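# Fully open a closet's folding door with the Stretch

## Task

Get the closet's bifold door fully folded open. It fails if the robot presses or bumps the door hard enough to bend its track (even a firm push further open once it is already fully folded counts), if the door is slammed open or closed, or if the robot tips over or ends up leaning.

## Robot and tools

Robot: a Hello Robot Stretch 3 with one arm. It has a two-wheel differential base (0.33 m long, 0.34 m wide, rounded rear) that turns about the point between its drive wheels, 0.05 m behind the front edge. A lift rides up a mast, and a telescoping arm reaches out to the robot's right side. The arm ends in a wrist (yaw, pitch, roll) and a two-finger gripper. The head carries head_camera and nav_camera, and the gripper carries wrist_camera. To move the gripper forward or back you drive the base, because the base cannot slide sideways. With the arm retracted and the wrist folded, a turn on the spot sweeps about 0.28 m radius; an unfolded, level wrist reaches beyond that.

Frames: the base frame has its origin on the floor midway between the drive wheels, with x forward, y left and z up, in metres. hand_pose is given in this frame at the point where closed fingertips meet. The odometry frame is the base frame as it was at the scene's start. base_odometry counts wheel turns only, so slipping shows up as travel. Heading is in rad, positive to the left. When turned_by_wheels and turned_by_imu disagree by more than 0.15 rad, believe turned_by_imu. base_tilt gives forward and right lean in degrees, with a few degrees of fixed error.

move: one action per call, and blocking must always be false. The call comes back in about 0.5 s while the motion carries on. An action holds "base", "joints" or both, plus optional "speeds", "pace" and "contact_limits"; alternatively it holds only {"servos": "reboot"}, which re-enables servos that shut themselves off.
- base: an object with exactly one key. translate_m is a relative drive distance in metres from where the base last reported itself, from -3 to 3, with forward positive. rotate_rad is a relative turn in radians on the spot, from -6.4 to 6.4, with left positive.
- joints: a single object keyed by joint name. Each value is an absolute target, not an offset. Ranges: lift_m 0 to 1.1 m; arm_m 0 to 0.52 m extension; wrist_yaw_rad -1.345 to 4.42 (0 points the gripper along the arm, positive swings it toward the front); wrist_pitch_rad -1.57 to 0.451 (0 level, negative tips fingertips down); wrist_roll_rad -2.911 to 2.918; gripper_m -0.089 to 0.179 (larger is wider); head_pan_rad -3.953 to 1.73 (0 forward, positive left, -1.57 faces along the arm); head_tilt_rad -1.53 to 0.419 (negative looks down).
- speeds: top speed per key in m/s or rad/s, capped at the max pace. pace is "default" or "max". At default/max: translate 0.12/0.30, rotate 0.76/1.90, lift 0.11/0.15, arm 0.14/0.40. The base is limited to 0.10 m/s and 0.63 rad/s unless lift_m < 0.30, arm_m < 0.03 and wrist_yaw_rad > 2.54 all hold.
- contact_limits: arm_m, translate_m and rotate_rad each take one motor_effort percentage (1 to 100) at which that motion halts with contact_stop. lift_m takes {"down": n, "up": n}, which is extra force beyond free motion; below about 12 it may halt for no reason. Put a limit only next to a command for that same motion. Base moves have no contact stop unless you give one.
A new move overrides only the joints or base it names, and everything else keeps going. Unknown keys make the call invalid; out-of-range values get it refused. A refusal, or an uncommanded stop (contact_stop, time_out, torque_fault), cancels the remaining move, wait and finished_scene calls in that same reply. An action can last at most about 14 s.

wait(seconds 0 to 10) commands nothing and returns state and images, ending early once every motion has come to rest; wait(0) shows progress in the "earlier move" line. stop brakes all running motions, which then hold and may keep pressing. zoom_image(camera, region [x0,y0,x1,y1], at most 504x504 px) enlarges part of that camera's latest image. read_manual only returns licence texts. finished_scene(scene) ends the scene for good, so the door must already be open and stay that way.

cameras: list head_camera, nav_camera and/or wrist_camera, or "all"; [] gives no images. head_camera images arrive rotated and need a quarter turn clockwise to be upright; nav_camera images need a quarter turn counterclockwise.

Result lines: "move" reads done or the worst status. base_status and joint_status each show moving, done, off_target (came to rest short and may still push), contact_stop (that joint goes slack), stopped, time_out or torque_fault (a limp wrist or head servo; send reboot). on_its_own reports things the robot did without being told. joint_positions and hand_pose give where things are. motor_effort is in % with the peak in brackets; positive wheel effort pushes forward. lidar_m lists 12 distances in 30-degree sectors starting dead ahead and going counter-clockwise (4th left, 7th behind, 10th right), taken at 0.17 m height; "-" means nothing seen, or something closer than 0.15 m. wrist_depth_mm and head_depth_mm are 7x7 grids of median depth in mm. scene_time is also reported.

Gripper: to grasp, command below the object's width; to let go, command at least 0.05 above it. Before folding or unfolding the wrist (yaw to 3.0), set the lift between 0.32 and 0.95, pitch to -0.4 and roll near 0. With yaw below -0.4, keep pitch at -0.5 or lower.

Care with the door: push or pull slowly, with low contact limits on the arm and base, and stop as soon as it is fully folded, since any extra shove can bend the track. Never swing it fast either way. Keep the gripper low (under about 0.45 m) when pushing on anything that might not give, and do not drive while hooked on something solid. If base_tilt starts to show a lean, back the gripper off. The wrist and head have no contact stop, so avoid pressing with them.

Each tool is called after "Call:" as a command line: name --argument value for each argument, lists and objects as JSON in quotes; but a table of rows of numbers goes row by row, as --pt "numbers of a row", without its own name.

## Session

Call:
move --joints '{"head_pan_rad":0,"head_tilt_rad":-0.2}' --blocking false

Scene clock: 0.50 s.
move: moving
base_odometry: x=+0.000 y=+0.000 heading=+0.000
turned_by_wheels: +0.000
turned_by_imu: +0.000
base_tilt: forward=+0.7 right=-0.5
lidar_m: 2.01 1.89 1.88 1.51 1.13 1.09 1.14 1.56 2.44 2.53 2.00 1.94
head_depth_mm: 1723 1762 1820 1875 1935 1979 1663 / 2518 2593 2673 2771 2865 2134 1661 / 2587 2729 2852 2962 3066 2222 1675 / 2791 2919 3112 3181 3178 2227 1672 / 2841 3183 3274 3388 3353 2233 1665 / 2799 3060 3125 3284 3178 2246 1656 / 2613 2727 2811 2869 2928 2219 1646
base_status: not commanded
joint_positions: lift_m=+0.472 arm_m=+0.002 wrist_yaw_rad=+2.943 wrist_pitch_rad=-0.529 wrist_roll_rad=+0.000 gripper_m=+0.037 head_pan_rad=+0.000 head_tilt_rad=-0.202
joint_status: head_pan_rad moving; head_tilt_rad moving
measured_speeds: all 0
motor_effort: left_wheel=+0.2(0.3) right_wheel=+1.2(1.4) lift_m=+20.2(26.5) arm_m=-2.0(2.2) wrist_yaw_rad=+0.5(1.7) wrist_pitch_rad=+2.6(2.9) wrist_roll_rad=+0.4(0.8) gripper_m=+0.6(0.9) head_pan_rad=+1.5(2.1) head_tilt_rad=-2.0(3.4)
hand_pose: x=+0.0201 y=+0.0577 z=+0.4605 quat_wxyz=(+0.252, +0.697, +0.116, +0.661) (m; base frame)
wrist_depth_mm: - - - - - - - / 139 154 - - - - - / 160 165 - - - - - / 823 184 867 887 930 934 980 / 697 207 233 737 769 783 802 / 623 600 122 622 639 682 699 / 552 94 398 554 569 608 601
pictures: head_camera (sideways), nav_camera (sideways), wrist_camera
camera_calibration:
head_camera: T_world_to_cam=[[-0.183712, 0.00225742, -0.982978, 1.30094], [-0.0169053, 0.999842, 0.00545563, -0.000189933], [0.982835, 0.0176198, -0.183645, 0.191481], [0, 0, 0, 1]] pos_world=[0.0508005, -0.00612072, 1.31396]
nav_camera: T_world_to_cam=[[0.153514, -0.0813346, 0.984793, -1.2348], [-0.000792515, -0.996617, -0.0821876, 0.155933], [0.988146, 0.0118365, -0.153059, 0.15198], [0, 0, 0, 1]] pos_world=[0.0395044, 0.0531745, 1.2521]
wrist_camera: T_world_to_cam=[[0.974506, -0.218225, 0.0521246, -0.0365486], [-0.100147, -0.630973, -0.769314, 0.426916], [0.200772, 0.74448, -0.636741, 0.406506], [0, 0, 0, 1]] pos_world=[-0.00324407, -0.0412391, 0.589177]

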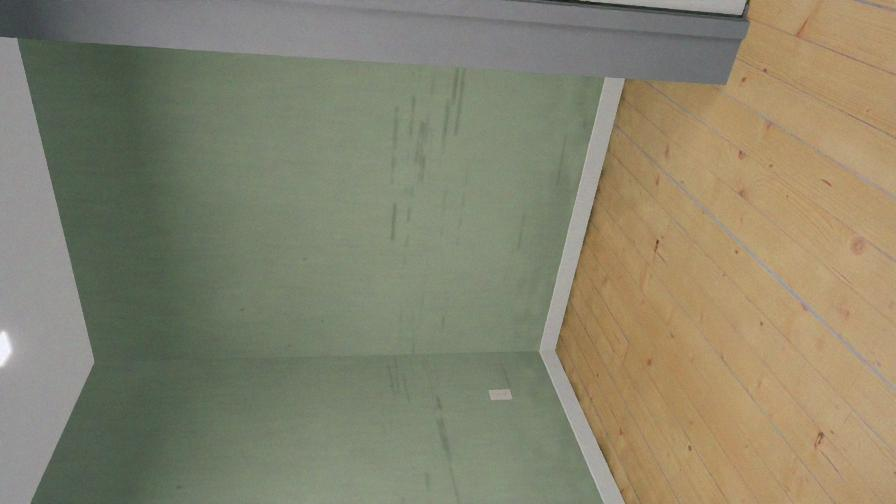

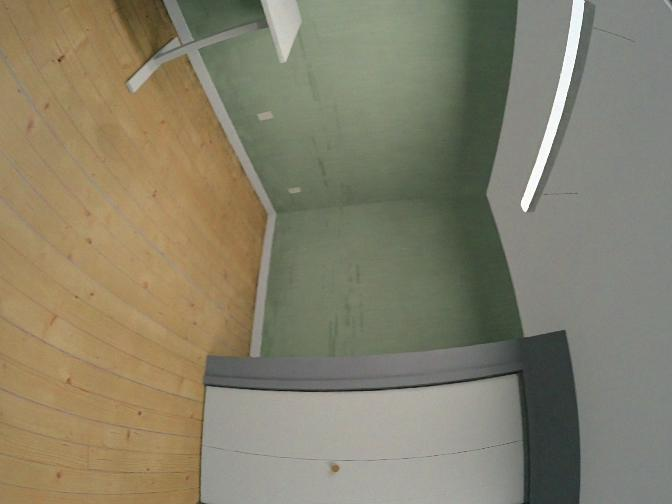

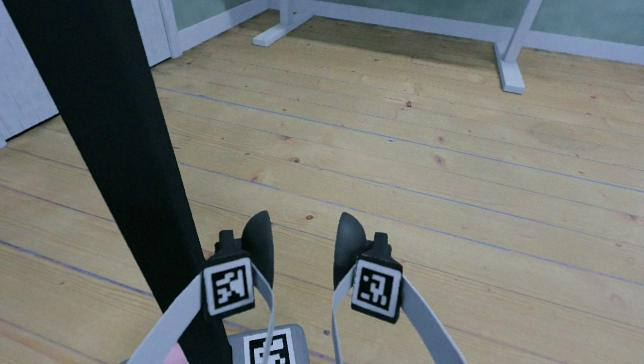

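Call:
move --joints '{"head_pan_rad":-0.72,"head_tilt_rad":-0.2,"wrist_pitch_rad":-0.4}' --blocking false --cameras '[]'

Call:
wait --seconds 3

Scene clock: 1.27 s.
earlier move: done
move: moving
base_odometry: x=+0.000 y=+0.000 heading=+0.000
turned_by_wheels: +0.000
turned_by_imu: +0.000
base_tilt: forward=+0.7 right=-0.5
lidar_m: 2.00 1.89 1.88 1.51 1.13 1.09 1.13 1.56 2.43 2.53 2.00 1.94
head_depth_mm: 2307 2537 2686 2780 2877 2255 1667 / 1757 1828 1913 1994 2066 2120 1668 / 1757 1826 1902 1976 2068 2112 1667 / 1739 1809 1877 1959 2035 2104 1661 / 1734 1803 1857 1953 2039 2104 1657 / 1717 1786 1854 1927 1985 2061 1658 / 1679 1742 1818 1880 1997 2042 1647
base_status: not commanded
joint_positions: lift_m=+0.472 arm_m=+0.002 wrist_yaw_rad=+2.943 wrist_pitch_rad=-0.424 wrist_roll_rad=+0.000 gripper_m=+0.037 head_pan_rad=-0.659 head_tilt_rad=-0.202
joint_status: wrist_pitch_rad moving; head_pan_rad moving; head_tilt_rad moving
measured_speeds: translate_m=+0.000 rotate_rad=+0.000 lift_m=+0.000 arm_m=+0.000 wrist_yaw_rad=+0.000 wrist_pitch_rad=+0.024 wrist_roll_rad=+0.000 head_pan_rad=-1.175 head_tilt_rad=+0.000
motor_effort: left_wheel=+0.0(0.3) right_wheel=+1.2(1.4) lift_m=+13.9(15.7) arm_m=-3.6(3.9) wrist_yaw_rad=+1.1(1.2) wrist_pitch_rad=+5.1(6.1) wrist_roll_rad=+0.6(0.7) gripper_m=+1.1(1.1) head_pan_rad=-2.6(6.1) head_tilt_rad=+0.1(2.8)
hand_pose: x=+0.0229 y=+0.0719 z=+0.4832 quat_wxyz=(+0.217, +0.702, +0.080, +0.673) (m; base frame)
wrist_depth_mm: 125 - - - - - - / 134 157 - - - - - / 146 155 - - - - - / 879 171 - - - - - / 786 188 157 857 873 905 937 / 673 209 122 657 686 754 755 / 587 94 585 623 608 643 639
pictures: none
No camera images: "cameras" was empty.

Scene clock: 1.73 s.
earlier move: done
base_odometry: x=+0.000 y=+0.000 heading=+0.000
turned_by_wheels: +0.000
turned_by_imu: +0.000
base_tilt: forward=+0.6 right=-0.5
lidar_m: 2.01 1.89 1.89 1.51 1.13 1.09 1.14 1.56 2.44 2.53 2.00 1.95
head_depth_mm: 2612 2691 2840 2898 3028 2224 1671 / 1819 2632 2705 2867 2944 2199 1664 / 1780 1853 1922 2003 2094 2150 1669 / 1758 1845 1902 1982 2063 2125 1676 / 1739 1793 1859 1937 2006 2084 1657 / 1700 1765 1836 1903 1983 2030 1664 / 1672 1724 1803 1848 1930 2012 1655
base_status: not commanded
joint_positions: lift_m=+0.472 arm_m=+0.002 wrist_yaw_rad=+2.943 wrist_pitch_rad=-0.423 wrist_roll_rad=+0.000 gripper_m=+0.037 head_pan_rad=-0.729 head_tilt_rad=-0.202
joint_status: all done
measured_speeds: all 0
motor_effort: left_wheel=-0.1(0.4) right_wheel=+0.9(1.6) lift_m=+14.1(15.7) arm_m=-4.6(4.9) wrist_yaw_rad=+1.1(1.2) wrist_pitch_rad=+4.6(6.1) wrist_roll_rad=+0.3(0.7) gripper_m=+0.7(1.1) head_pan_rad=-3.7(6.1) head_tilt_rad=-1.0(2.8)
hand_pose: x=+0.0230 y=+0.0721 z=+0.4835 quat_wxyz=(+0.217, +0.702, +0.079, +0.673) (m; base frame)
wrist_depth_mm: 124 - - - - - - / 134 158 - - - - - / 147 155 - - - - - / 870 171 - - - - - / 772 186 158 840 869 886 908 / 661 207 122 663 688 745 741 / 595 94 585 616 611 633 653
wait: 0.47 of 3 s (the move ended)
pictures: head_camera (sideways), nav_camera (sideways), wrist_camera
camera_calibration:
head_camera: T_world_to_cam=[[-0.135517, 0.124077, -0.982975, 1.30066], [0.653465, 0.756937, 0.00545571, -0.00425065], [0.744727, -0.6416, -0.183657, 0.192893], [0, 0, 0, 1]] pos_world=[0.0353859, -0.0344036, 1.31396]
nav_camera: T_world_to_cam=[[0.0603082, -0.162933, 0.984792, -1.23424], [-0.664461, -0.742789, -0.0822027, 0.159963], [0.744886, -0.649398, -0.153059, 0.153417], [0, 0, 0, 1]] pos_world=[0.0664451, 0.0173491, 1.2521]
wrist_camera: T_world_to_cam=[[0.973443, -0.223492, 0.0495994, -0.0357475], [-0.0833457, -0.547769, -0.832468, 0.478157], [0.213219, 0.806226, -0.551849, 0.364029], [0, 0, 0, 1]] pos_world=[-0.00296746, -0.0395593, 0.600712]

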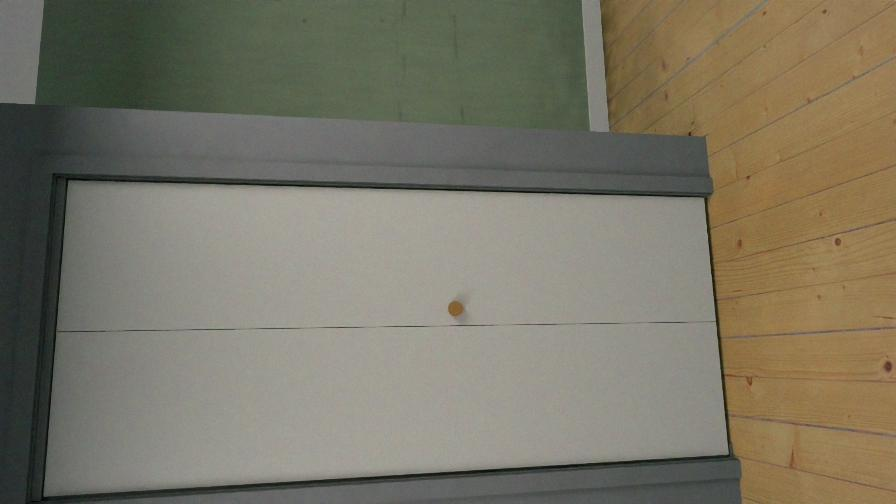

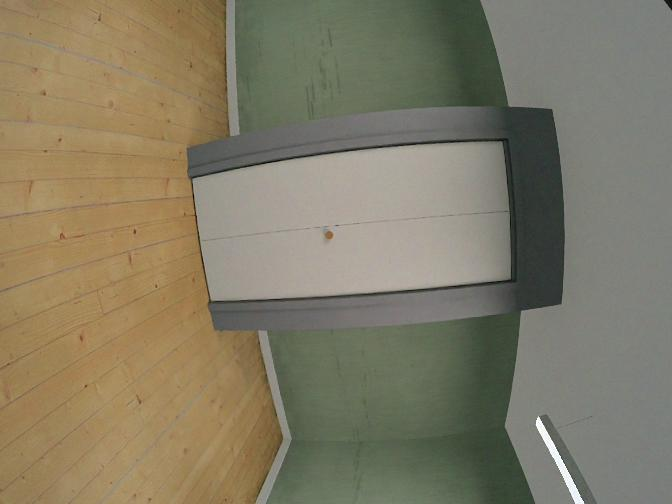

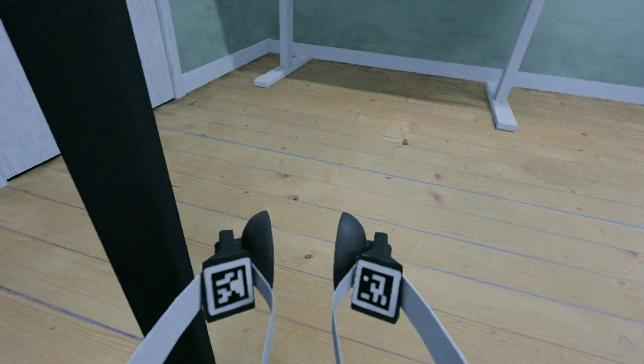

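Call:
move --base '{"rotate_rad":-0.681}' --pace "max" --blocking false --cameras '[]'

Call:
wait --seconds 6 --cameras '[]'

Call:
move --base '{"translate_m":1.13}' --pace "max" --blocking false --cameras '[]'

Call:
wait --seconds 10 --cameras '[]'

Call:
wait --seconds 5 --cameras '[]'

Call:
move --base '{"rotate_rad":1.74}' --joints '{"head_pan_rad":-1.57,"head_tilt_rad":-0.4}' --pace "max" --blocking false --cameras '[]'

Call:
wait --seconds 6 --cameras '[]'

Call:
move --joints '{"wrist_yaw_rad":0,"gripper_m":0.12}' --blocking false --cameras '[]'

Call:
wait --seconds 6 --cameras '[]'

Call:
move --joints '{"wrist_pitch_rad":0,"lift_m":0.82}' --blocking false --cameras '[]'

Call:
wait --seconds 6

Scene clock: 4.30 s.
move: moving
base_odometry: x=+0.000 y=+0.000 heading=-0.121
turned_by_wheels: -0.121
turned_by_imu: -0.119
base_tilt: forward=-1.4 right=-0.8
lidar_m: 1.95 2.50 1.89 1.76 1.14 1.09 1.11 1.40 2.43 2.46 2.88 1.95
head_depth_mm: 2756 2867 2998 3133 3191 2239 1681 / 2634 2763 2914 2984 3131 2225 1664 / 2454 2654 2765 2911 2998 2225 1667 / 1794 1878 1937 2026 2099 2173 1666 / 1742 1831 1912 1975 2033 2117 1661 / 1693 1770 1836 1916 1983 2046 1656 / 1662 1718 1770 1850 1920 1989 1658
base_status: rotate_rad moving
joint_positions: lift_m=+0.472 arm_m=+0.002 wrist_yaw_rad=+2.943 wrist_pitch_rad=-0.422 wrist_roll_rad=+0.000 gripper_m=+0.037 head_pan_rad=-0.727 head_tilt_rad=-0.202
joint_status: not commanded
measured_speeds: translate_m=+0.000 rotate_rad=-0.465 lift_m=+0.000 arm_m=+0.000 wrist_yaw_rad=+0.000 wrist_pitch_rad=+0.000 wrist_roll_rad=+0.000 head_pan_rad=+0.000 head_tilt_rad=+0.000
motor_effort: left_wheel=+11.9(12.2) right_wheel=-7.5(9.0) lift_m=+15.0(15.0) arm_m=-10.4(10.4) wrist_yaw_rad=+0.5(1.7) wrist_pitch_rad=+4.3(4.8) wrist_roll_rad=+0.3(0.7) gripper_m=+0.3(0.7) head_pan_rad=+4.1(4.6) head_tilt_rad=+2.0(2.0)
hand_pose: x=+0.0230 y=+0.0721 z=+0.4835 quat_wxyz=(+0.217, +0.702, +0.079, +0.673) (m; base frame)
wrist_depth_mm: 125 - - - - - - / 134 157 - - - - - / 147 155 - - - - - / 909 170 - - - - - / 798 187 157 825 853 883 900 / 681 208 122 653 676 739 755 / 586 94 575 620 605 637 657
pictures: none
No camera images: "cameras" was empty.

Scene clock: 5.83 s.
earlier move: done
base_odometry: x=+0.000 y=+0.000 heading=-0.681
turned_by_wheels: -0.560
turned_by_imu: -0.557
base_tilt: forward=+0.7 right=-0.5
lidar_m: 1.95 1.95 2.54 1.88 1.85 1.17 1.09 1.10 1.36 2.43 2.45 2.93
head_depth_mm: 2311 2382 2447 2524 2596 2224 1669 / 2457 2588 2657 2747 2800 2233 1667 / 2641 2751 2907 3011 3043 2240 1672 / 2789 3057 3170 3322 3264 2227 1669 / 2821 3273 3362 3583 3331 2229 1662 / 2840 3095 3133 3252 3227 2217 1651 / 2652 2777 2851 2949 2980 2218 1658
base_status: done
joint_positions: lift_m=+0.472 arm_m=+0.002 wrist_yaw_rad=+2.943 wrist_pitch_rad=-0.422 wrist_roll_rad=+0.000 gripper_m=+0.037 head_pan_rad=-0.722 head_tilt_rad=-0.202
joint_status: not commanded
measured_speeds: all 0
motor_effort: left_wheel=+7.1(13.2) right_wheel=-5.6(9.0) lift_m=+15.4(15.5) arm_m=-11.3(12.1) wrist_yaw_rad=+0.6(1.7) wrist_pitch_rad=+4.5(4.9) wrist_roll_rad=+0.5(0.7) gripper_m=+0.2(0.9) head_pan_rad=+4.3(4.6) head_tilt_rad=+2.5(3.0)
hand_pose: x=+0.0230 y=+0.0721 z=+0.4835 quat_wxyz=(+0.216, +0.702, +0.079, +0.673) (m; base frame)
wrist_depth_mm: 125 - - - - - - / 134 158 - - - - - / 148 155 - - - - - / 898 170 - - - - - / 776 187 156 840 860 888 888 / 671 208 122 667 687 743 743 / 600 94 578 621 598 640 644
wait: 1.53 of 6 s (the move ended)
pictures: none
No camera images: "cameras" was empty.

Scene clock: 6.33 s.
move: moving
base_odometry: x=+0.015 y=-0.012 heading=-0.681
turned_by_wheels: +0.000
turned_by_imu: +0.000
base_tilt: forward=-1.0 right=-1.1
lidar_m: 1.93 1.93 2.54 1.88 1.88 1.20 1.11 1.12 1.38 2.43 2.45 2.90
head_depth_mm: 2302 2369 2450 2526 2577 2231 1670 / 2474 2545 2661 2719 2778 2225 1667 / 2646 2757 2881 2989 3006 2205 1663 / 2812 3048 3180 3276 3205 2212 1670 / 2814 3268 3392 3559 3334 2227 1659 / 2832 3058 3139 3232 3184 2216 1668 / 2628 2763 2831 2919 2969 2221 1646
base_status: translate_m moving
joint_positions: lift_m=+0.472 arm_m=+0.002 wrist_yaw_rad=+2.943 wrist_pitch_rad=-0.422 wrist_roll_rad=+0.000 gripper_m=+0.037 head_pan_rad=-0.721 head_tilt_rad=-0.202
joint_status: not commanded
measured_speeds: translate_m=+0.073 rotate_rad=+0.000 lift_m=+0.000 arm_m=+0.000 wrist_yaw_rad=+0.000 wrist_pitch_rad=+0.000 wrist_roll_rad=+0.000 head_pan_rad=+0.000 head_tilt_rad=+0.000
motor_effort: left_wheel=+9.5(9.7) right_wheel=+6.4(6.4) lift_m=+15.7(15.7) arm_m=-10.8(11.7) wrist_yaw_rad=+0.7(1.4) wrist_pitch_rad=+4.7(4.7) wrist_roll_rad=+0.7(0.8) gripper_m=+0.1(0.8) head_pan_rad=+4.2(4.6) head_tilt_rad=+2.9(3.5)
hand_pose: x=+0.0230 y=+0.0721 z=+0.4836 quat_wxyz=(+0.216, +0.702, +0.079, +0.673) (m; base frame)
wrist_depth_mm: 125 - - - - - - / 134 157 - - - - - / 148 154 - - - - - / 923 170 - - - - - / 776 187 157 840 865 885 884 / 677 207 122 674 698 747 766 / 582 94 592 600 608 633 656
pictures: none
No camera images: "cameras" was empty.

Scene clock: 16.33 s.
earlier move: moving
base_odometry: x=+0.790 y=-0.640 heading=-0.681
turned_by_wheels: +0.000
turned_by_imu: +0.007
base_tilt: forward=+0.1 right=-0.2
lidar_m: 0.95 0.95 2.08 2.47 2.49 2.26 2.09 2.11 2.49 2.29 2.30 1.00
head_depth_mm: 2172 2235 2315 2373 2439 2248 1678 / 2336 2408 2484 2567 2647 2257 1671 / 2465 2573 2665 2792 2830 2229 1677 / 2259 2315 2433 2524 2631 2265 1662 / 2002 2066 2167 2225 2322 2230 1663 / 1815 1874 1920 2005 2070 2068 1602 / 907 935 964 991 1024 1054 1091
base_status: translate_m moving
joint_positions: lift_m=+0.472 arm_m=+0.002 wrist_yaw_rad=+2.943 wrist_pitch_rad=-0.422 wrist_roll_rad=+0.000 gripper_m=+0.037 head_pan_rad=-0.720 head_tilt_rad=-0.200
joint_status: not commanded
measured_speeds: translate_m=+0.100 rotate_rad=+0.000 lift_m=+0.000 arm_m=+0.000 wrist_yaw_rad=+0.000 wrist_pitch_rad=+0.000 wrist_roll_rad=+0.000 head_pan_rad=+0.000 head_tilt_rad=+0.000
motor_effort: left_wheel=+4.2(9.7) right_wheel=+5.5(7.3) lift_m=+18.2(18.6) arm_m=-8.0(11.7) wrist_yaw_rad=-0.2(1.6) wrist_pitch_rad=+4.5(4.8) wrist_roll_rad=+0.3(0.8) gripper_m=+0.3(1.2) head_pan_rad=+3.7(4.9) head_tilt_rad=+4.6(6.1)
hand_pose: x=+0.0230 y=+0.0721 z=+0.4836 quat_wxyz=(+0.216, +0.702, +0.079, +0.674) (m; base frame)
wrist_depth_mm: 124 - - - - - 829 / 135 157 - - - - - / 148 154 - - - - - / 892 170 - - - - - / 799 187 157 816 854 883 887 / 666 208 122 666 695 750 764 / 593 94 572 621 616 639 643
wait: 10.00 s; no rest
pictures: none
No camera images: "cameras" was empty.

Scene clock: 18.10 s.
earlier move: done
base_odometry: x=+0.878 y=-0.711 heading=-0.681
turned_by_wheels: +0.000
turned_by_imu: +0.001
base_tilt: forward=+0.7 right=-0.6
lidar_m: 0.83 0.84 1.02 2.49 2.51 2.39 2.20 2.23 2.48 2.27 2.28 0.89
head_depth_mm: 2157 2211 2267 2339 2400 2245 1668 / 2318 2409 2478 2568 2619 2235 1675 / 2329 2461 2567 2677 2795 2243 1677 / 2084 2159 2243 2363 2428 2249 1661 / 1869 1910 1991 2085 2149 2120 1672 / 1692 1733 1801 1852 991 1026 1061 / 794 818 843 865 893 920 943
base_status: done
joint_positions: lift_m=+0.472 arm_m=+0.002 wrist_yaw_rad=+2.943 wrist_pitch_rad=-0.422 wrist_roll_rad=+0.000 gripper_m=+0.037 head_pan_rad=-0.720 head_tilt_rad=-0.200
joint_status: not commanded
measured_speeds: all 0
motor_effort: left_wheel=+1.8(9.7) right_wheel=+3.0(7.4) lift_m=+18.9(19.0) arm_m=-7.0(11.7) wrist_yaw_rad=+0.5(1.6) wrist_pitch_rad=+4.5(4.8) wrist_roll_rad=+0.8(0.8) gripper_m=+0.6(1.2) head_pan_rad=+3.8(4.9) head_tilt_rad=+4.5(6.1)
hand_pose: x=+0.0230 y=+0.0721 z=+0.4836 quat_wxyz=(+0.216, +0.702, +0.079, +0.674) (m; base frame)
wrist_depth_mm: 125 - - - - - - / 135 158 - - - 955 - / 148 155 - - - - - / 880 170 - - - - - / 786 186 156 838 848 867 - / 677 208 122 676 689 745 734 / 594 94 576 620 610 637 659
wait: 1.77 of 5 s (the move ended)
pictures: none
No camera images: "cameras" was empty.

Scene clock: 18.60 s.
move: moving
base_odometry: x=+0.878 y=-0.711 heading=-0.560
turned_by_wheels: +0.121
turned_by_imu: +0.120
base_tilt: forward=+1.4 right=+0.1
lidar_m: 0.83 0.86 2.15 2.49 2.56 2.29 2.21 2.27 2.37 2.27 2.27 0.87
head_depth_mm: 1926 2074 2244 2398 2315 1754 1393 / 1931 2069 2224 2418 2325 1736 1395 / 1925 2084 2230 2405 2318 1736 1392 / 1931 2084 2243 2427 2311 1734 1384 / 1930 2081 2251 2408 2314 1748 1390 / 1930 2078 2259 2440 2319 1731 1384 / 1945 2105 2251 2437 2325 1743 1397
base_status: rotate_rad moving
joint_positions: lift_m=+0.472 arm_m=+0.002 wrist_yaw_rad=+2.943 wrist_pitch_rad=-0.422 wrist_roll_rad=+0.000 gripper_m=+0.037 head_pan_rad=-1.565 head_tilt_rad=-0.393
joint_status: head_pan_rad moving; head_tilt_rad moving
measured_speeds: translate_m=+0.000 rotate_rad=+0.465 lift_m=+0.000 arm_m=+0.000 wrist_yaw_rad=+0.000 wrist_pitch_rad=+0.000 wrist_roll_rad=+0.000 head_pan_rad=-0.576 head_tilt_rad=+0.000
motor_effort: left_wheel=-11.0(11.0) right_wheel=+11.6(12.8) lift_m=+19.1(19.1) arm_m=-7.5(7.9) wrist_yaw_rad=+1.7(1.7) wrist_pitch_rad=+4.4(4.7) wrist_roll_rad=+0.5(0.6) gripper_m=+0.6(0.9) head_pan_rad=-5.2(6.7) head_tilt_rad=-2.5(4.6)
hand_pose: x=+0.0230 y=+0.0721 z=+0.4836 quat_wxyz=(+0.216, +0.702, +0.079, +0.674) (m; base frame)
wrist_depth_mm: 125 - - - - - 710 / 135 157 - - - - 761 / 148 156 - - - - - / 935 170 - - - - - / 789 187 157 853 879 880 839 / 667 208 122 668 691 743 729 / 595 93 587 624 592 652 656
pictures: none
No camera images: "cameras" was empty.

Scene clock: 21.80 s.
earlier move: done
base_odometry: x=+0.878 y=-0.711 heading=+1.059
turned_by_wheels: +1.619
turned_by_imu: +1.611
base_tilt: forward=+0.7 right=-0.5
lidar_m: 2.49 2.09 2.25 2.21 2.31 2.33 2.27 2.14 0.86 0.83 0.87 2.27
head_depth_mm: 674 723 775 839 917 1007 1102 / 675 723 781 848 921 1016 1122 / 678 730 786 848 928 1023 1136 / 684 734 788 853 933 1032 1145 / 688 734 794 863 939 1041 1163 / 692 742 799 867 948 1050 1170 / 694 748 804 873 956 1056 1176
base_status: done
joint_positions: lift_m=+0.472 arm_m=+0.002 wrist_yaw_rad=+2.943 wrist_pitch_rad=-0.422 wrist_roll_rad=+0.000 gripper_m=+0.037 head_pan_rad=-1.576 head_tilt_rad=-0.400
joint_status: all done
measured_speeds: all 0
motor_effort: left_wheel=-8.4(11.1) right_wheel=+6.9(13.0) lift_m=+20.0(20.0) arm_m=-11.6(12.0) wrist_yaw_rad=+0.0(1.7) wrist_pitch_rad=+4.6(4.8) wrist_roll_rad=+0.3(1.0) gripper_m=+1.0(1.1) head_pan_rad=+2.5(6.7) head_tilt_rad=-2.8(4.6)
hand_pose: x=+0.0230 y=+0.0721 z=+0.4836 quat_wxyz=(+0.216, +0.702, +0.079, +0.674) (m; base frame)
wrist_depth_mm: 125 - - - - - - / 134 157 - - - - - / 149 155 - - - - - / 902 170 - - - - - / 780 188 156 826 872 898 913 / 673 206 122 661 696 737 770 / 582 94 570 621 608 637 640
wait: 3.20 of 6 s (the move ended)
pictures: none
No camera images: "cameras" was empty.

Scene clock: 22.30 s.
move: moving
base_odometry: x=+0.878 y=-0.711 heading=+1.059
turned_by_wheels: +0.000
turned_by_imu: +0.000
base_tilt: forward=+0.7 right=-0.5
lidar_m: 2.48 2.09 2.25 2.21 2.31 2.34 2.27 2.14 0.86 0.83 0.87 2.27
head_depth_mm: 672 720 777 841 915 1009 1106 / 674 722 780 847 924 1015 1130 / 678 727 786 852 929 1021 1141 / 682 731 788 856 934 1031 1150 / 687 737 796 863 944 1041 1157 / 691 740 799 868 949 1050 1171 / 693 745 807 876 956 1052 1178
base_status: not commanded
joint_positions: lift_m=+0.472 arm_m=+0.002 wrist_yaw_rad=+2.614 wrist_pitch_rad=-0.422 wrist_roll_rad=+0.000 gripper_m=+0.072 head_pan_rad=-1.576 head_tilt_rad=-0.400
joint_status: wrist_yaw_rad moving; gripper_m moving
measured_speeds: translate_m=+0.000 rotate_rad=+0.000 lift_m=+0.000 arm_m=+0.000 wrist_yaw_rad=-1.359 wrist_pitch_rad=+0.000 wrist_roll_rad=+0.000 head_pan_rad=+0.000 head_tilt_rad=+0.000
motor_effort: left_wheel=-8.4(8.7) right_wheel=+7.1(7.4) lift_m=+20.2(20.2) arm_m=-11.4(11.9) wrist_yaw_rad=-1.3(8.3) wrist_pitch_rad=+4.4(4.7) wrist_roll_rad=+0.5(0.7) gripper_m=+92.5(92.5) head_pan_rad=+3.1(3.4) head_tilt_rad=-3.2(3.2)
hand_pose: x=+0.0914 y=+0.0461 z=+0.4836 quat_wxyz=(+0.324, +0.706, -0.037, +0.629) (m; base frame)
wrist_depth_mm: - - - - - - - / - - - - - - - / - - - - - - - / 945 - - - - - - / 795 823 821 868 887 871 888 / 673 119 143 715 129 745 754 / 192 572 604 624 607 626 649
pictures: none
No camera images: "cameras" was empty.

Scene clock: 24.27 s.
earlier move: done
base_odometry: x=+0.878 y=-0.711 heading=+1.059
turned_by_wheels: +0.000
turned_by_imu: +0.000
base_tilt: forward=+0.7 right=-0.5
lidar_m: 2.49 2.10 2.25 2.20 2.30 2.33 2.27 2.15 0.86 0.83 0.87 2.26
head_depth_mm: 673 721 773 838 914 1005 1106 / 675 723 780 845 923 1013 1132 / 680 728 786 851 929 1018 1139 / 683 734 789 858 937 1033 1150 / 688 735 796 863 941 1039 1160 / 689 741 799 867 954 1053 1172 / 695 745 806 874 957 1056 1183
base_status: not commanded
joint_positions: lift_m=+0.472 arm_m=+0.002 wrist_yaw_rad=+0.003 wrist_pitch_rad=-0.422 wrist_roll_rad=+0.000 gripper_m=+0.120 head_pan_rad=-1.572 head_tilt_rad=-0.400
joint_status: all done
measured_speeds: all 0
motor_effort: left_wheel=-8.5(8.7) right_wheel=+6.9(7.4) lift_m=+20.8(20.8) arm_m=-10.8(11.9) wrist_yaw_rad=-2.3(8.3) wrist_pitch_rad=+4.5(4.7) wrist_roll_rad=+0.3(0.7) gripper_m=+0.7(93.9) head_pan_rad=+4.1(4.7) head_tilt_rad=-2.5(3.5)
hand_pose: x=-0.0208 y=-0.3712 z=+0.4836 quat_wxyz=(+0.692, +0.149, -0.691, -0.147) (m; base frame)
wrist_depth_mm: - - - - - - 495 / - - - - - 549 542 / 601 - - - - 610 - / 659 - - - - 669 - / 726 141 783 784 151 743 884 / 673 120 708 704 131 702 770 / 102 585 607 620 618 123 641
wait: 1.97 of 6 s (the move ended)
pictures: none
No camera images: "cameras" was empty.

Scene clock: 24.77 s.
move: moving
base_odometry: x=+0.878 y=-0.711 heading=+1.059
turned_by_wheels: +0.000
turned_by_imu: +0.000
base_tilt: forward=+0.6 right=-0.5
lidar_m: 2.49 2.10 2.25 2.21 2.31 2.33 2.27 2.14 0.86 0.83 0.87 2.27
head_depth_mm: 669 719 772 836 916 1003 1106 / 677 725 778 844 924 1016 1131 / 679 727 782 850 932 1031 1142 / 684 734 787 857 939 1030 1148 / 685 737 796 863 945 1041 1159 / 692 742 801 871 951 1048 1171 / 696 745 806 876 958 1059 1172
base_status: not commanded
joint_positions: lift_m=+0.497 arm_m=+0.002 wrist_yaw_rad=+0.003 wrist_pitch_rad=-0.066 wrist_roll_rad=+0.000 gripper_m=+0.120 head_pan_rad=-1.571 head_tilt_rad=-0.400
joint_status: lift_m moving; wrist_pitch_rad moving
measured_speeds: translate_m=+0.000 rotate_rad=+0.000 lift_m=+0.098 arm_m=+0.000 wrist_yaw_rad=+0.000 wrist_pitch_rad=+0.600 wrist_roll_rad=+0.000 head_pan_rad=+0.000 head_tilt_rad=+0.000
motor_effort: left_wheel=-8.6(8.6) right_wheel=+7.0(7.4) lift_m=+43.1(48.2) arm_m=-11.4(11.9) wrist_yaw_rad=-2.5(3.5) wrist_pitch_rad=+4.6(6.3) wrist_roll_rad=+0.1(0.6) gripper_m=+0.4(0.7) head_pan_rad=+3.9(4.4) head_tilt_rad=-2.3(3.6)
hand_pose: x=-0.0207 y=-0.4014 z=+0.5952 quat_wxyz=(+0.707, +0.025, -0.706, -0.022) (m; base frame)
wrist_depth_mm: - - - - - - 522 / - - - - - 534 541 / - - - - - 565 572 / - - - - - 567 - / - 140 - - - 604 - / 591 119 - - 129 611 - / 102 - - - - 120 914
pictures: none
No camera images: "cameras" was empty.

Scene clock: 28.27 s.
earlier move: done
base_odometry: x=+0.878 y=-0.711 heading=+1.059
turned_by_wheels: +0.000
turned_by_imu: +0.001
base_tilt: forward=+0.6 right=-0.5
lidar_m: 2.49 2.10 2.25 2.20 2.31 2.34 2.26 2.15 0.86 0.83 0.87 2.26
head_depth_mm: 670 720 777 839 913 1005 1108 / 678 723 779 843 922 997 1125 / 678 729 786 852 930 1027 1113 / 684 731 790 857 934 1028 1134 / 688 740 797 864 942 1024 1164 / 693 743 803 866 949 1051 1168 / 696 746 805 877 955 1059 1182
base_status: not commanded
joint_positions: lift_m=+0.820 arm_m=+0.002 wrist_yaw_rad=+0.003 wrist_pitch_rad=-0.024 wrist_roll_rad=+0.000 gripper_m=+0.120 head_pan_rad=-1.570 head_tilt_rad=-0.400
joint_status: all done
measured_speeds: all 0
motor_effort: left_wheel=-8.4(8.8) right_wheel=+6.8(7.4) lift_m=+43.1(49.0) arm_m=-10.0(11.9) wrist_yaw_rad=-1.5(3.5) wrist_pitch_rad=+4.8(6.7) wrist_roll_rad=+0.6(0.8) gripper_m=+0.0(1.2) head_pan_rad=+4.5(4.7) head_tilt_rad=-2.5(3.6)
hand_pose: x=-0.0207 y=-0.4029 z=+0.9285 quat_wxyz=(+0.707, +0.010, -0.707, -0.008) (m; base frame)
wrist_depth_mm: - - - - - 532 529 / - - - - - 542 538 / - - - - - 550 566 / - - - - - 566 593 / - 140 - - - 603 - / 588 119 - - 128 598 - / 102 - - - - 120 -
wait: 3.50 of 6 s (the move ended)
pictures: head_camera (sideways), nav_camera (sideways), wrist_camera
camera_calibration:
head_camera: T_world_to_cam=[[0.00206516, 0.373543, -0.927611, 1.22749], [0.999832, 0.0161313, 0.00872191, -0.0106122], [0.0182216, -0.927473, -0.373447, 0.444375], [0, 0, 0, 1]] pos_world=[-0.0000217179, -0.0462039, 1.30468]
nav_camera: T_world_to_cam=[[-0.0811228, -0.344363, 0.935325, -1.16879], [-0.996625, 0.0162237, -0.0804664, 0.159734], [0.0125353, -0.938696, -0.344517, 0.407132], [0, 0, 0, 1]] pos_world=[0.0592758, -0.0229081, 1.24632]
wrist_camera: T_world_to_cam=[[-0.998547, 0.0406919, 0.0353324, -0.0426553], [-0.0271397, 0.186709, -0.98204, 1.02077], [-0.046558, -0.981572, -0.185333, -0.0640716], [0, 0, 0, 1]] pos_world=[-0.0178731, -0.251741, 0.992066]

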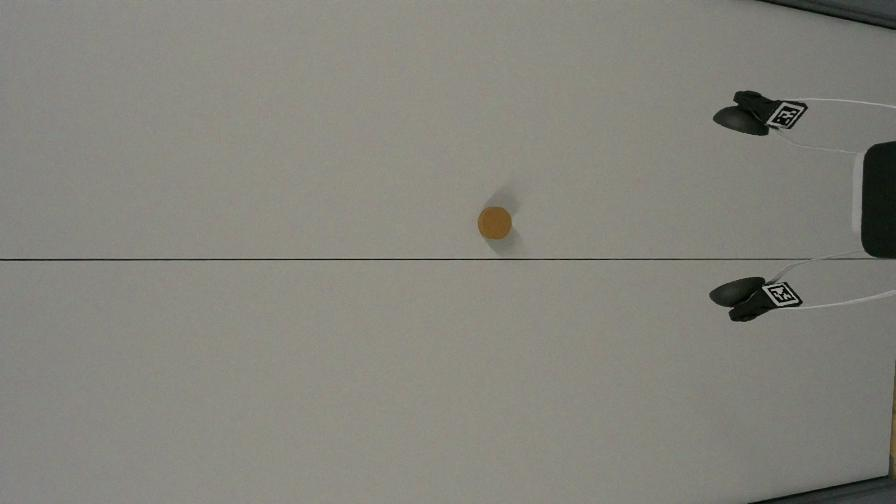

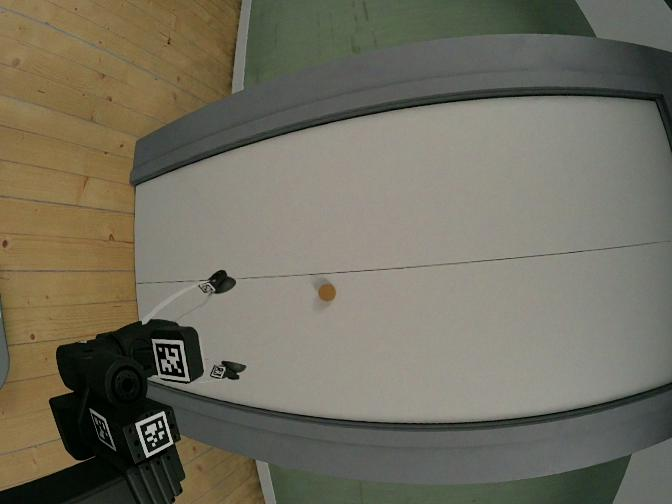

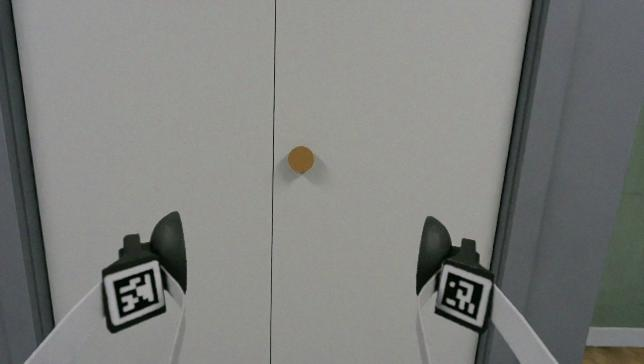

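Call:
move --joints '{"arm_m":0.34}' --blocking false --cameras '[]'

Call:
wait --seconds 5 --cameras '[]'

Call:
move --joints '{"arm_m":0.405}' --speeds '{"arm_m":0.05}' --contact_limits '{"arm_m":30}' --blocking false --cameras '[]'

Call:
wait --seconds 4

Scene clock: 29.37 s.
move: moving
base_odometry: x=+0.878 y=-0.711 heading=+1.059
turned_by_wheels: +0.000
turned_by_imu: +0.000
base_tilt: forward=+0.7 right=-0.5
lidar_m: 2.49 2.10 2.25 2.20 2.30 2.33 2.26 2.15 0.86 0.83 0.87 2.27
head_depth_mm: 671 717 775 841 915 1006 1102 / 676 723 781 843 925 990 1127 / 679 728 785 850 926 1023 303 / 683 732 791 854 937 1027 1114 / 688 737 797 864 943 1022 1163 / 693 743 799 870 954 1052 1173 / 694 747 804 876 961 1064 1175
base_status: not commanded
joint_positions: lift_m=+0.820 arm_m=+0.020 wrist_yaw_rad=+0.003 wrist_pitch_rad=-0.024 wrist_roll_rad=+0.000 gripper_m=+0.120 head_pan_rad=-1.570 head_tilt_rad=-0.400
joint_status: arm_m moving
measured_speeds: translate_m=+0.000 rotate_rad=+0.000 lift_m=+0.000 arm_m=+0.068 wrist_yaw_rad=+0.000 wrist_pitch_rad=+0.000 wrist_roll_rad=+0.000 head_pan_rad=+0.000 head_tilt_rad=+0.000
motor_effort: left_wheel=-8.1(8.6) right_wheel=+6.6(7.3) lift_m=+42.3(43.2) arm_m=+12.8(13.2) wrist_yaw_rad=-2.9(3.1) wrist_pitch_rad=+4.9(5.0) wrist_roll_rad=+0.3(0.7) gripper_m=+0.6(1.2) head_pan_rad=+4.1(4.7) head_tilt_rad=-2.1(2.8)
hand_pose: x=-0.0207 y=-0.4208 z=+0.9285 quat_wxyz=(+0.707, +0.010, -0.707, -0.008) (m; base frame)
wrist_depth_mm: - - - - - - 511 / - - - - - 535 534 / - - - - - 550 553 / - - - - - 552 571 / - 139 - - - 579 - / - 119 - - 129 590 - / 101 - - - - 120 -
pictures: none
No camera images: "cameras" was empty.

Scene clock: 32.57 s.
earlier move: done
base_odometry: x=+0.878 y=-0.711 heading=+1.059
turned_by_wheels: +0.000
turned_by_imu: +0.001
base_tilt: forward=+0.6 right=-0.5
lidar_m: 2.49 2.10 2.25 2.20 2.30 2.32 2.27 2.15 0.86 0.83 0.87 2.26
head_depth_mm: 672 718 774 838 902 355 299 / 675 724 776 844 504 486 1130 / 678 729 786 850 495 1022 1137 / 682 734 790 855 771 1033 1142 / 688 736 793 860 941 1040 1161 / 691 743 800 872 954 1052 1178 / 695 745 805 880 956 1061 1181
base_status: not commanded
joint_positions: lift_m=+0.820 arm_m=+0.340 wrist_yaw_rad=+0.003 wrist_pitch_rad=-0.024 wrist_roll_rad=+0.000 gripper_m=+0.120 head_pan_rad=-1.570 head_tilt_rad=-0.400
joint_status: all done
measured_speeds: all 0
motor_effort: left_wheel=-8.3(8.7) right_wheel=+7.0(7.4) lift_m=+35.7(43.2) arm_m=+10.7(15.8) wrist_yaw_rad=-2.1(3.4) wrist_pitch_rad=+4.9(5.1) wrist_roll_rad=+0.3(0.7) gripper_m=+0.4(1.4) head_pan_rad=+3.7(4.7) head_tilt_rad=-2.6(3.2)
hand_pose: x=-0.0207 y=-0.7406 z=+0.9285 quat_wxyz=(+0.707, +0.010, -0.707, -0.008) (m; base frame)
wrist_depth_mm: 230 228 228 - - - - / 235 235 237 - - - - / 242 244 246 - - - - / 250 250 250 - - - - / 257 255 260 235 - - - / 263 119 270 - 129 121 - / 102 278 281 - - 109 -
wait: 3.20 of 5 s (the move ended)
pictures: none
No camera images: "cameras" was empty.

Scene clock: 33.07 s.
move: moving
base_odometry: x=+0.878 y=-0.711 heading=+1.059
turned_by_wheels: +0.000
turned_by_imu: +0.000
base_tilt: forward=+0.7 right=-0.5
lidar_m: 2.49 2.10 2.26 2.20 2.30 2.34 2.27 2.14 0.86 0.83 0.87 2.27
head_depth_mm: 670 720 772 838 906 354 299 / 673 724 776 847 505 986 1125 / 679 727 781 849 508 1024 1140 / 684 734 790 855 789 1032 1148 / 687 736 796 864 944 1042 1161 / 691 740 799 869 953 1047 1178 / 694 746 804 876 958 1061 1181
base_status: not commanded
joint_positions: lift_m=+0.820 arm_m=+0.356 wrist_yaw_rad=+0.003 wrist_pitch_rad=-0.024 wrist_roll_rad=+0.000 gripper_m=+0.120 head_pan_rad=-1.570 head_tilt_rad=-0.400
joint_status: arm_m moving
measured_speeds: translate_m=+0.000 rotate_rad=+0.000 lift_m=+0.000 arm_m=+0.050 wrist_yaw_rad=+0.000 wrist_pitch_rad=+0.000 wrist_roll_rad=+0.000 head_pan_rad=+0.000 head_tilt_rad=+0.000
motor_effort: left_wheel=-8.1(8.5) right_wheel=+7.0(7.1) lift_m=+34.8(35.5) arm_m=+9.5(14.9) wrist_yaw_rad=-2.0(2.6) wrist_pitch_rad=+4.7(4.9) wrist_roll_rad=+0.2(0.7) gripper_m=+0.7(0.7) head_pan_rad=+3.6(4.1) head_tilt_rad=-2.6(3.0)
contact_limits: arm_m 30 (drawing in: default 32, maximum 56; extending or still: default 39, maximum 69)
hand_pose: x=-0.0207 y=-0.7569 z=+0.9285 quat_wxyz=(+0.707, +0.010, -0.707, -0.008) (m; base frame)
wrist_depth_mm: 214 216 217 - - - - / 220 221 221 - - - - / 229 231 230 - - - - / 235 237 236 - - - - / 243 239 242 220 - - - / 250 119 255 - 128 121 - / 102 261 267 - - 109 -
pictures: none
No camera images: "cameras" was empty.

Scene clock: 34.50 s.
earlier move: done
base_odometry: x=+0.878 y=-0.711 heading=+1.059
turned_by_wheels: +0.000
turned_by_imu: +0.000
base_tilt: forward=+0.7 right=-0.5
lidar_m: 2.49 2.10 2.25 2.21 2.31 2.33 2.27 2.14 0.86 0.83 0.87 2.26
head_depth_mm: 670 719 774 837 902 352 299 / 674 726 778 835 500 990 1126 / 680 730 784 837 550 1022 1145 / 682 731 792 845 915 1031 1153 / 688 739 796 861 945 1037 1160 / 690 740 800 871 949 1051 1173 / 695 746 806 878 958 1056 1175
base_status: not commanded
joint_positions: lift_m=+0.820 arm_m=+0.405 wrist_yaw_rad=+0.003 wrist_pitch_rad=-0.024 wrist_roll_rad=+0.000 gripper_m=+0.120 head_pan_rad=-1.570 head_tilt_rad=-0.400
joint_status: all done
measured_speeds: all 0
motor_effort: left_wheel=-8.1(8.6) right_wheel=+6.9(7.6) lift_m=+31.5(35.5) arm_m=+10.4(16.7) wrist_yaw_rad=-1.7(2.9) wrist_pitch_rad=+4.6(5.0) wrist_roll_rad=+0.6(0.7) gripper_m=+0.5(1.0) head_pan_rad=+4.1(4.4) head_tilt_rad=-1.9(3.0)
contact_limits: arm_m 30 (drawing in: default 32, maximum 56; extending or still: default 39, maximum 69)
hand_pose: x=-0.0207 y=-0.8056 z=+0.9285 quat_wxyz=(+0.707, +0.010, -0.707, -0.008) (m; base frame)
wrist_depth_mm: 170 170 173 - - - - / 174 175 176 - - - - / 179 180 181 - - - - / 185 185 - - - - - / 191 189 191 169 - - - / 197 119 198 172 129 121 - / 101 205 208 - - 109 -
wait: 1.43 of 4 s (the move ended)
pictures: head_camera (sideways), nav_camera (sideways), wrist_camera
camera_calibration:
head_camera: T_world_to_cam=[[0.00198886, 0.373628, -0.927577, 1.22745], [0.999828, 0.0163442, 0.00872721, -0.010609], [0.0184212, -0.927435, -0.373531, 0.444487], [0, 0, 0, 1]] pos_world=[-0.0000220421, -0.0462042, 1.30468]
nav_camera: T_world_to_cam=[[-0.0810506, -0.344499, 0.935281, -1.16875], [-0.996629, 0.0160205, -0.0804659, 0.15973], [0.0127367, -0.93865, -0.344636, 0.407269], [0, 0, 0, 1]] pos_world=[0.0592762, -0.0229082, 1.24632]
wrist_camera: T_world_to_cam=[[-0.998542, 0.0407932, 0.0353526, -0.0262227], [-0.0271452, 0.186615, -0.982058, 1.09591], [-0.0466587, -0.981586, -0.185236, -0.459459], [0, 0, 0, 1]] pos_world=[-0.0178734, -0.654442, 0.992066]

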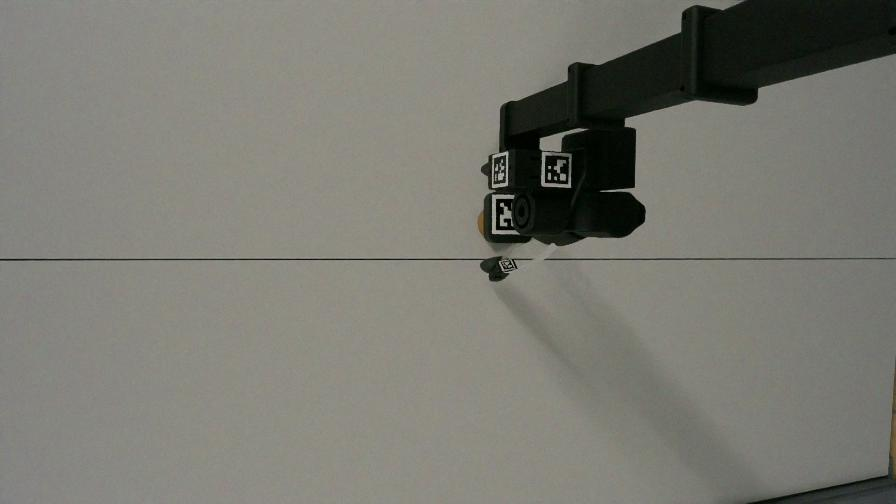

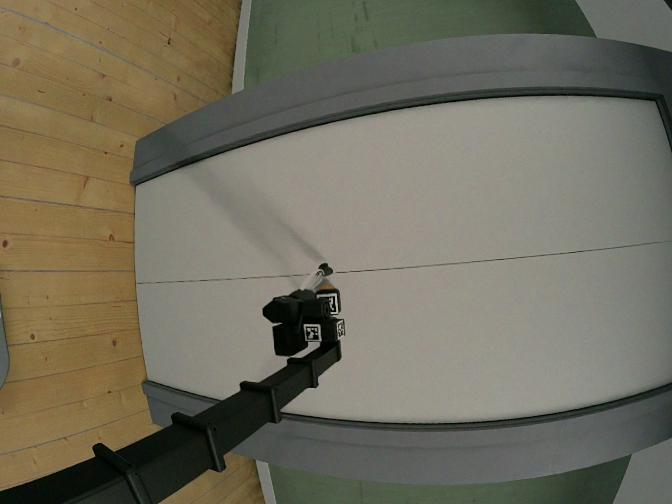

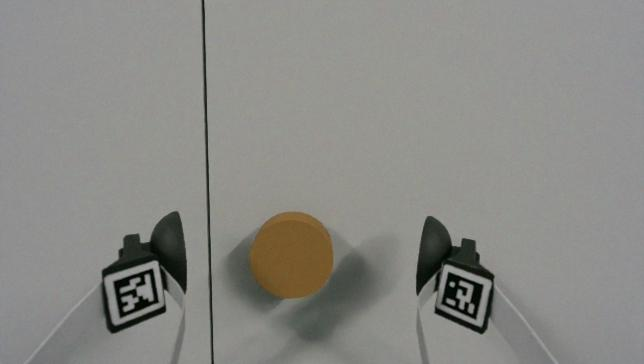

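Call:
move --joints '{"gripper_m":0.0}' --blocking false --cameras '[]'

Call:
wait --seconds 3

Scene clock: 35.63 s.
move: moving
base_odometry: x=+0.878 y=-0.711 heading=+1.059
turned_by_wheels: +0.000
turned_by_imu: +0.000
base_tilt: forward=+0.7 right=-0.5
lidar_m: 2.49 2.09 2.25 2.20 2.30 2.34 2.26 2.15 0.86 0.83 0.87 2.26
head_depth_mm: 670 719 772 840 902 352 299 / 674 724 780 836 498 984 1131 / 679 729 784 838 552 1026 1139 / 684 731 789 843 916 1027 1147 / 688 737 795 864 944 1042 1157 / 690 744 801 869 956 1053 1172 / 696 746 803 875 965 1060 1179
base_status: not commanded
joint_positions: lift_m=+0.820 arm_m=+0.405 wrist_yaw_rad=+0.003 wrist_pitch_rad=-0.024 wrist_roll_rad=+0.000 gripper_m=+0.084 head_pan_rad=-1.570 head_tilt_rad=-0.400
joint_status: gripper_m moving
measured_speeds: all 0
motor_effort: left_wheel=-8.4(8.6) right_wheel=+6.6(7.1) lift_m=+29.3(30.2) arm_m=+7.4(8.5) wrist_yaw_rad=-1.7(3.5) wrist_pitch_rad=+4.8(5.0) wrist_roll_rad=+0.8(0.8) gripper_m=-92.2(92.5) head_pan_rad=+3.8(4.4) head_tilt_rad=-2.3(2.6)
contact_limits: arm_m 30 (drawing in: default 32, maximum 56; extending or still: default 39, maximum 69)
hand_pose: x=-0.0207 y=-0.8056 z=+0.9285 quat_wxyz=(+0.707, +0.010, -0.707, -0.008) (m; base frame)
wrist_depth_mm: 169 169 173 - - - - / 174 175 176 - - - - / 179 181 181 - - - - / 184 186 - - - - - / 191 190 150 168 149 - - / 196 119 143 173 127 - - / - 207 206 - - - -
pictures: none
No camera images: "cameras" was empty.

Scene clock: 36.87 s.
earlier move: done
base_odometry: x=+0.878 y=-0.711 heading=+1.059
turned_by_wheels: +0.000
turned_by_imu: +0.001
base_tilt: forward=+0.6 right=-0.5
lidar_m: 2.49 2.10 2.25 2.20 2.30 2.34 2.27 2.14 0.85 0.83 0.87 2.27
head_depth_mm: 668 719 773 836 901 352 299 / 674 722 779 836 499 987 1119 / 676 726 783 836 549 1019 1139 / 682 731 788 848 910 1037 1149 / 687 736 794 860 941 1042 1165 / 689 741 799 865 947 1050 1169 / 693 744 806 873 961 1060 1178
base_status: not commanded
joint_positions: lift_m=+0.820 arm_m=+0.405 wrist_yaw_rad=+0.012 wrist_pitch_rad=-0.024 wrist_roll_rad=+0.000 gripper_m=+0.001 head_pan_rad=-1.570 head_tilt_rad=-0.400
joint_status: all done
measured_speeds: all 0
on_its_own: wrist_yaw_rad is at rest, and its effort (-9.8) is outside its rest range (-9 to +9)
motor_effort: left_wheel=-2.6(8.6) right_wheel=+0.5(7.2) lift_m=+26.5(30.2) arm_m=+4.3(8.5) wrist_yaw_rad=-9.8(10.7) wrist_pitch_rad=+4.9(5.1) wrist_roll_rad=+0.2(0.8) gripper_m=-15.4(97.9) head_pan_rad=+3.9(4.4) head_tilt_rad=-2.1(3.2)
contact_limits: arm_m 30 (drawing in: default 32, maximum 56; extending or still: default 39, maximum 69)
hand_pose: x=-0.0184 y=-0.8055 z=+0.9285 quat_wxyz=(+0.707, +0.013, -0.707, -0.005) (m; base frame)
wrist_depth_mm: 169 169 169 - - - - / 174 175 176 - - - - / 180 181 180 - - - - / 185 185 - - - - - / 193 193 153 166 - - - / 200 200 124 132 - - - / 207 99 208 - - - -
wait: 1.23 of 3 s (the move ended)
pictures: head_camera (sideways), nav_camera (sideways), wrist_camera
camera_calibration:
head_camera: T_world_to_cam=[[0.00198886, 0.373628, -0.927577, 1.22745], [0.999828, 0.0163442, 0.00872721, -0.010609], [0.0184212, -0.927435, -0.373531, 0.444487], [0, 0, 0, 1]] pos_world=[-0.0000220421, -0.0462042, 1.30468]
nav_camera: T_world_to_cam=[[-0.0810506, -0.344499, 0.935281, -1.16875], [-0.996629, 0.0160205, -0.0804659, 0.15973], [0.0127367, -0.93865, -0.344636, 0.407269], [0, 0, 0, 1]] pos_world=[0.0592762, -0.0229082, 1.24632]
wrist_camera: T_world_to_cam=[[-0.998878, 0.0315176, 0.0353459, -0.0312691], [-0.0288669, 0.186453, -0.98204, 1.09578], [-0.0375419, -0.981958, -0.185334, -0.459375], [0, 0, 0, 1]] pos_world=[-0.0168481, -0.654413, 0.992066]

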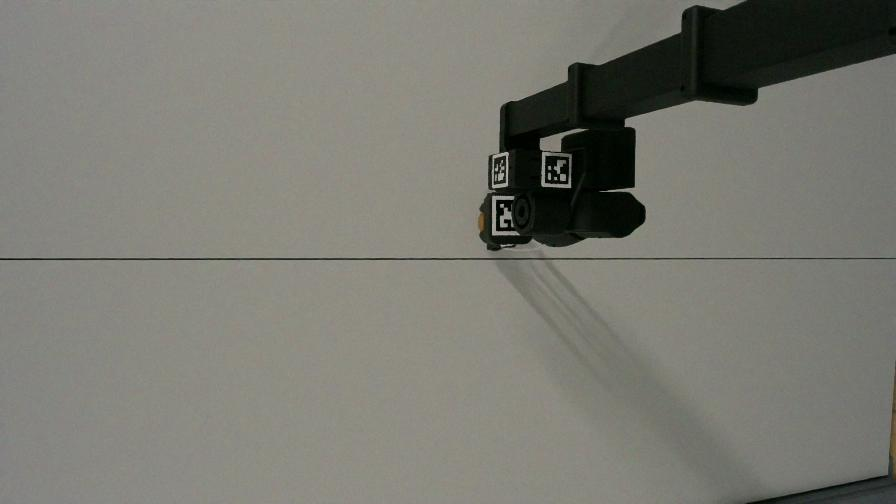

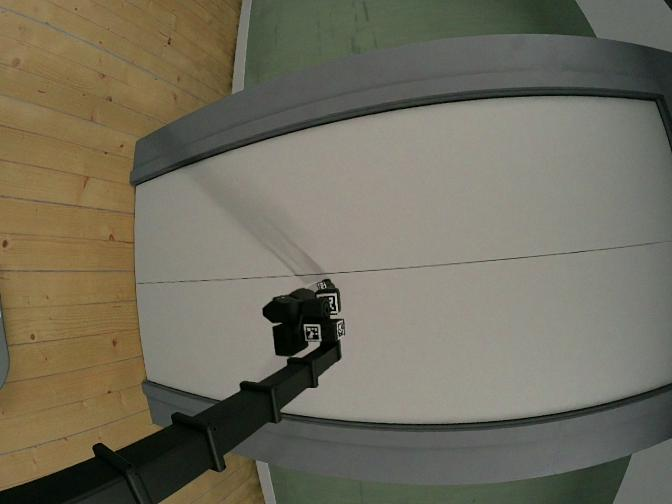

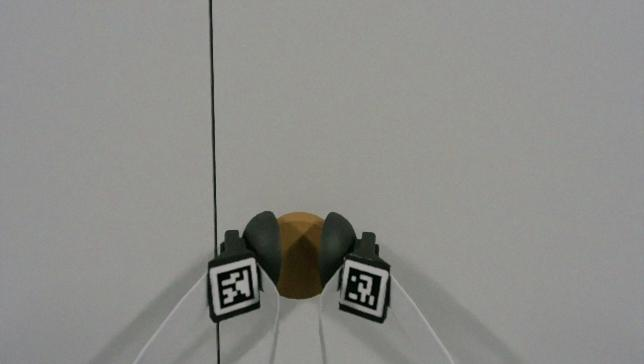

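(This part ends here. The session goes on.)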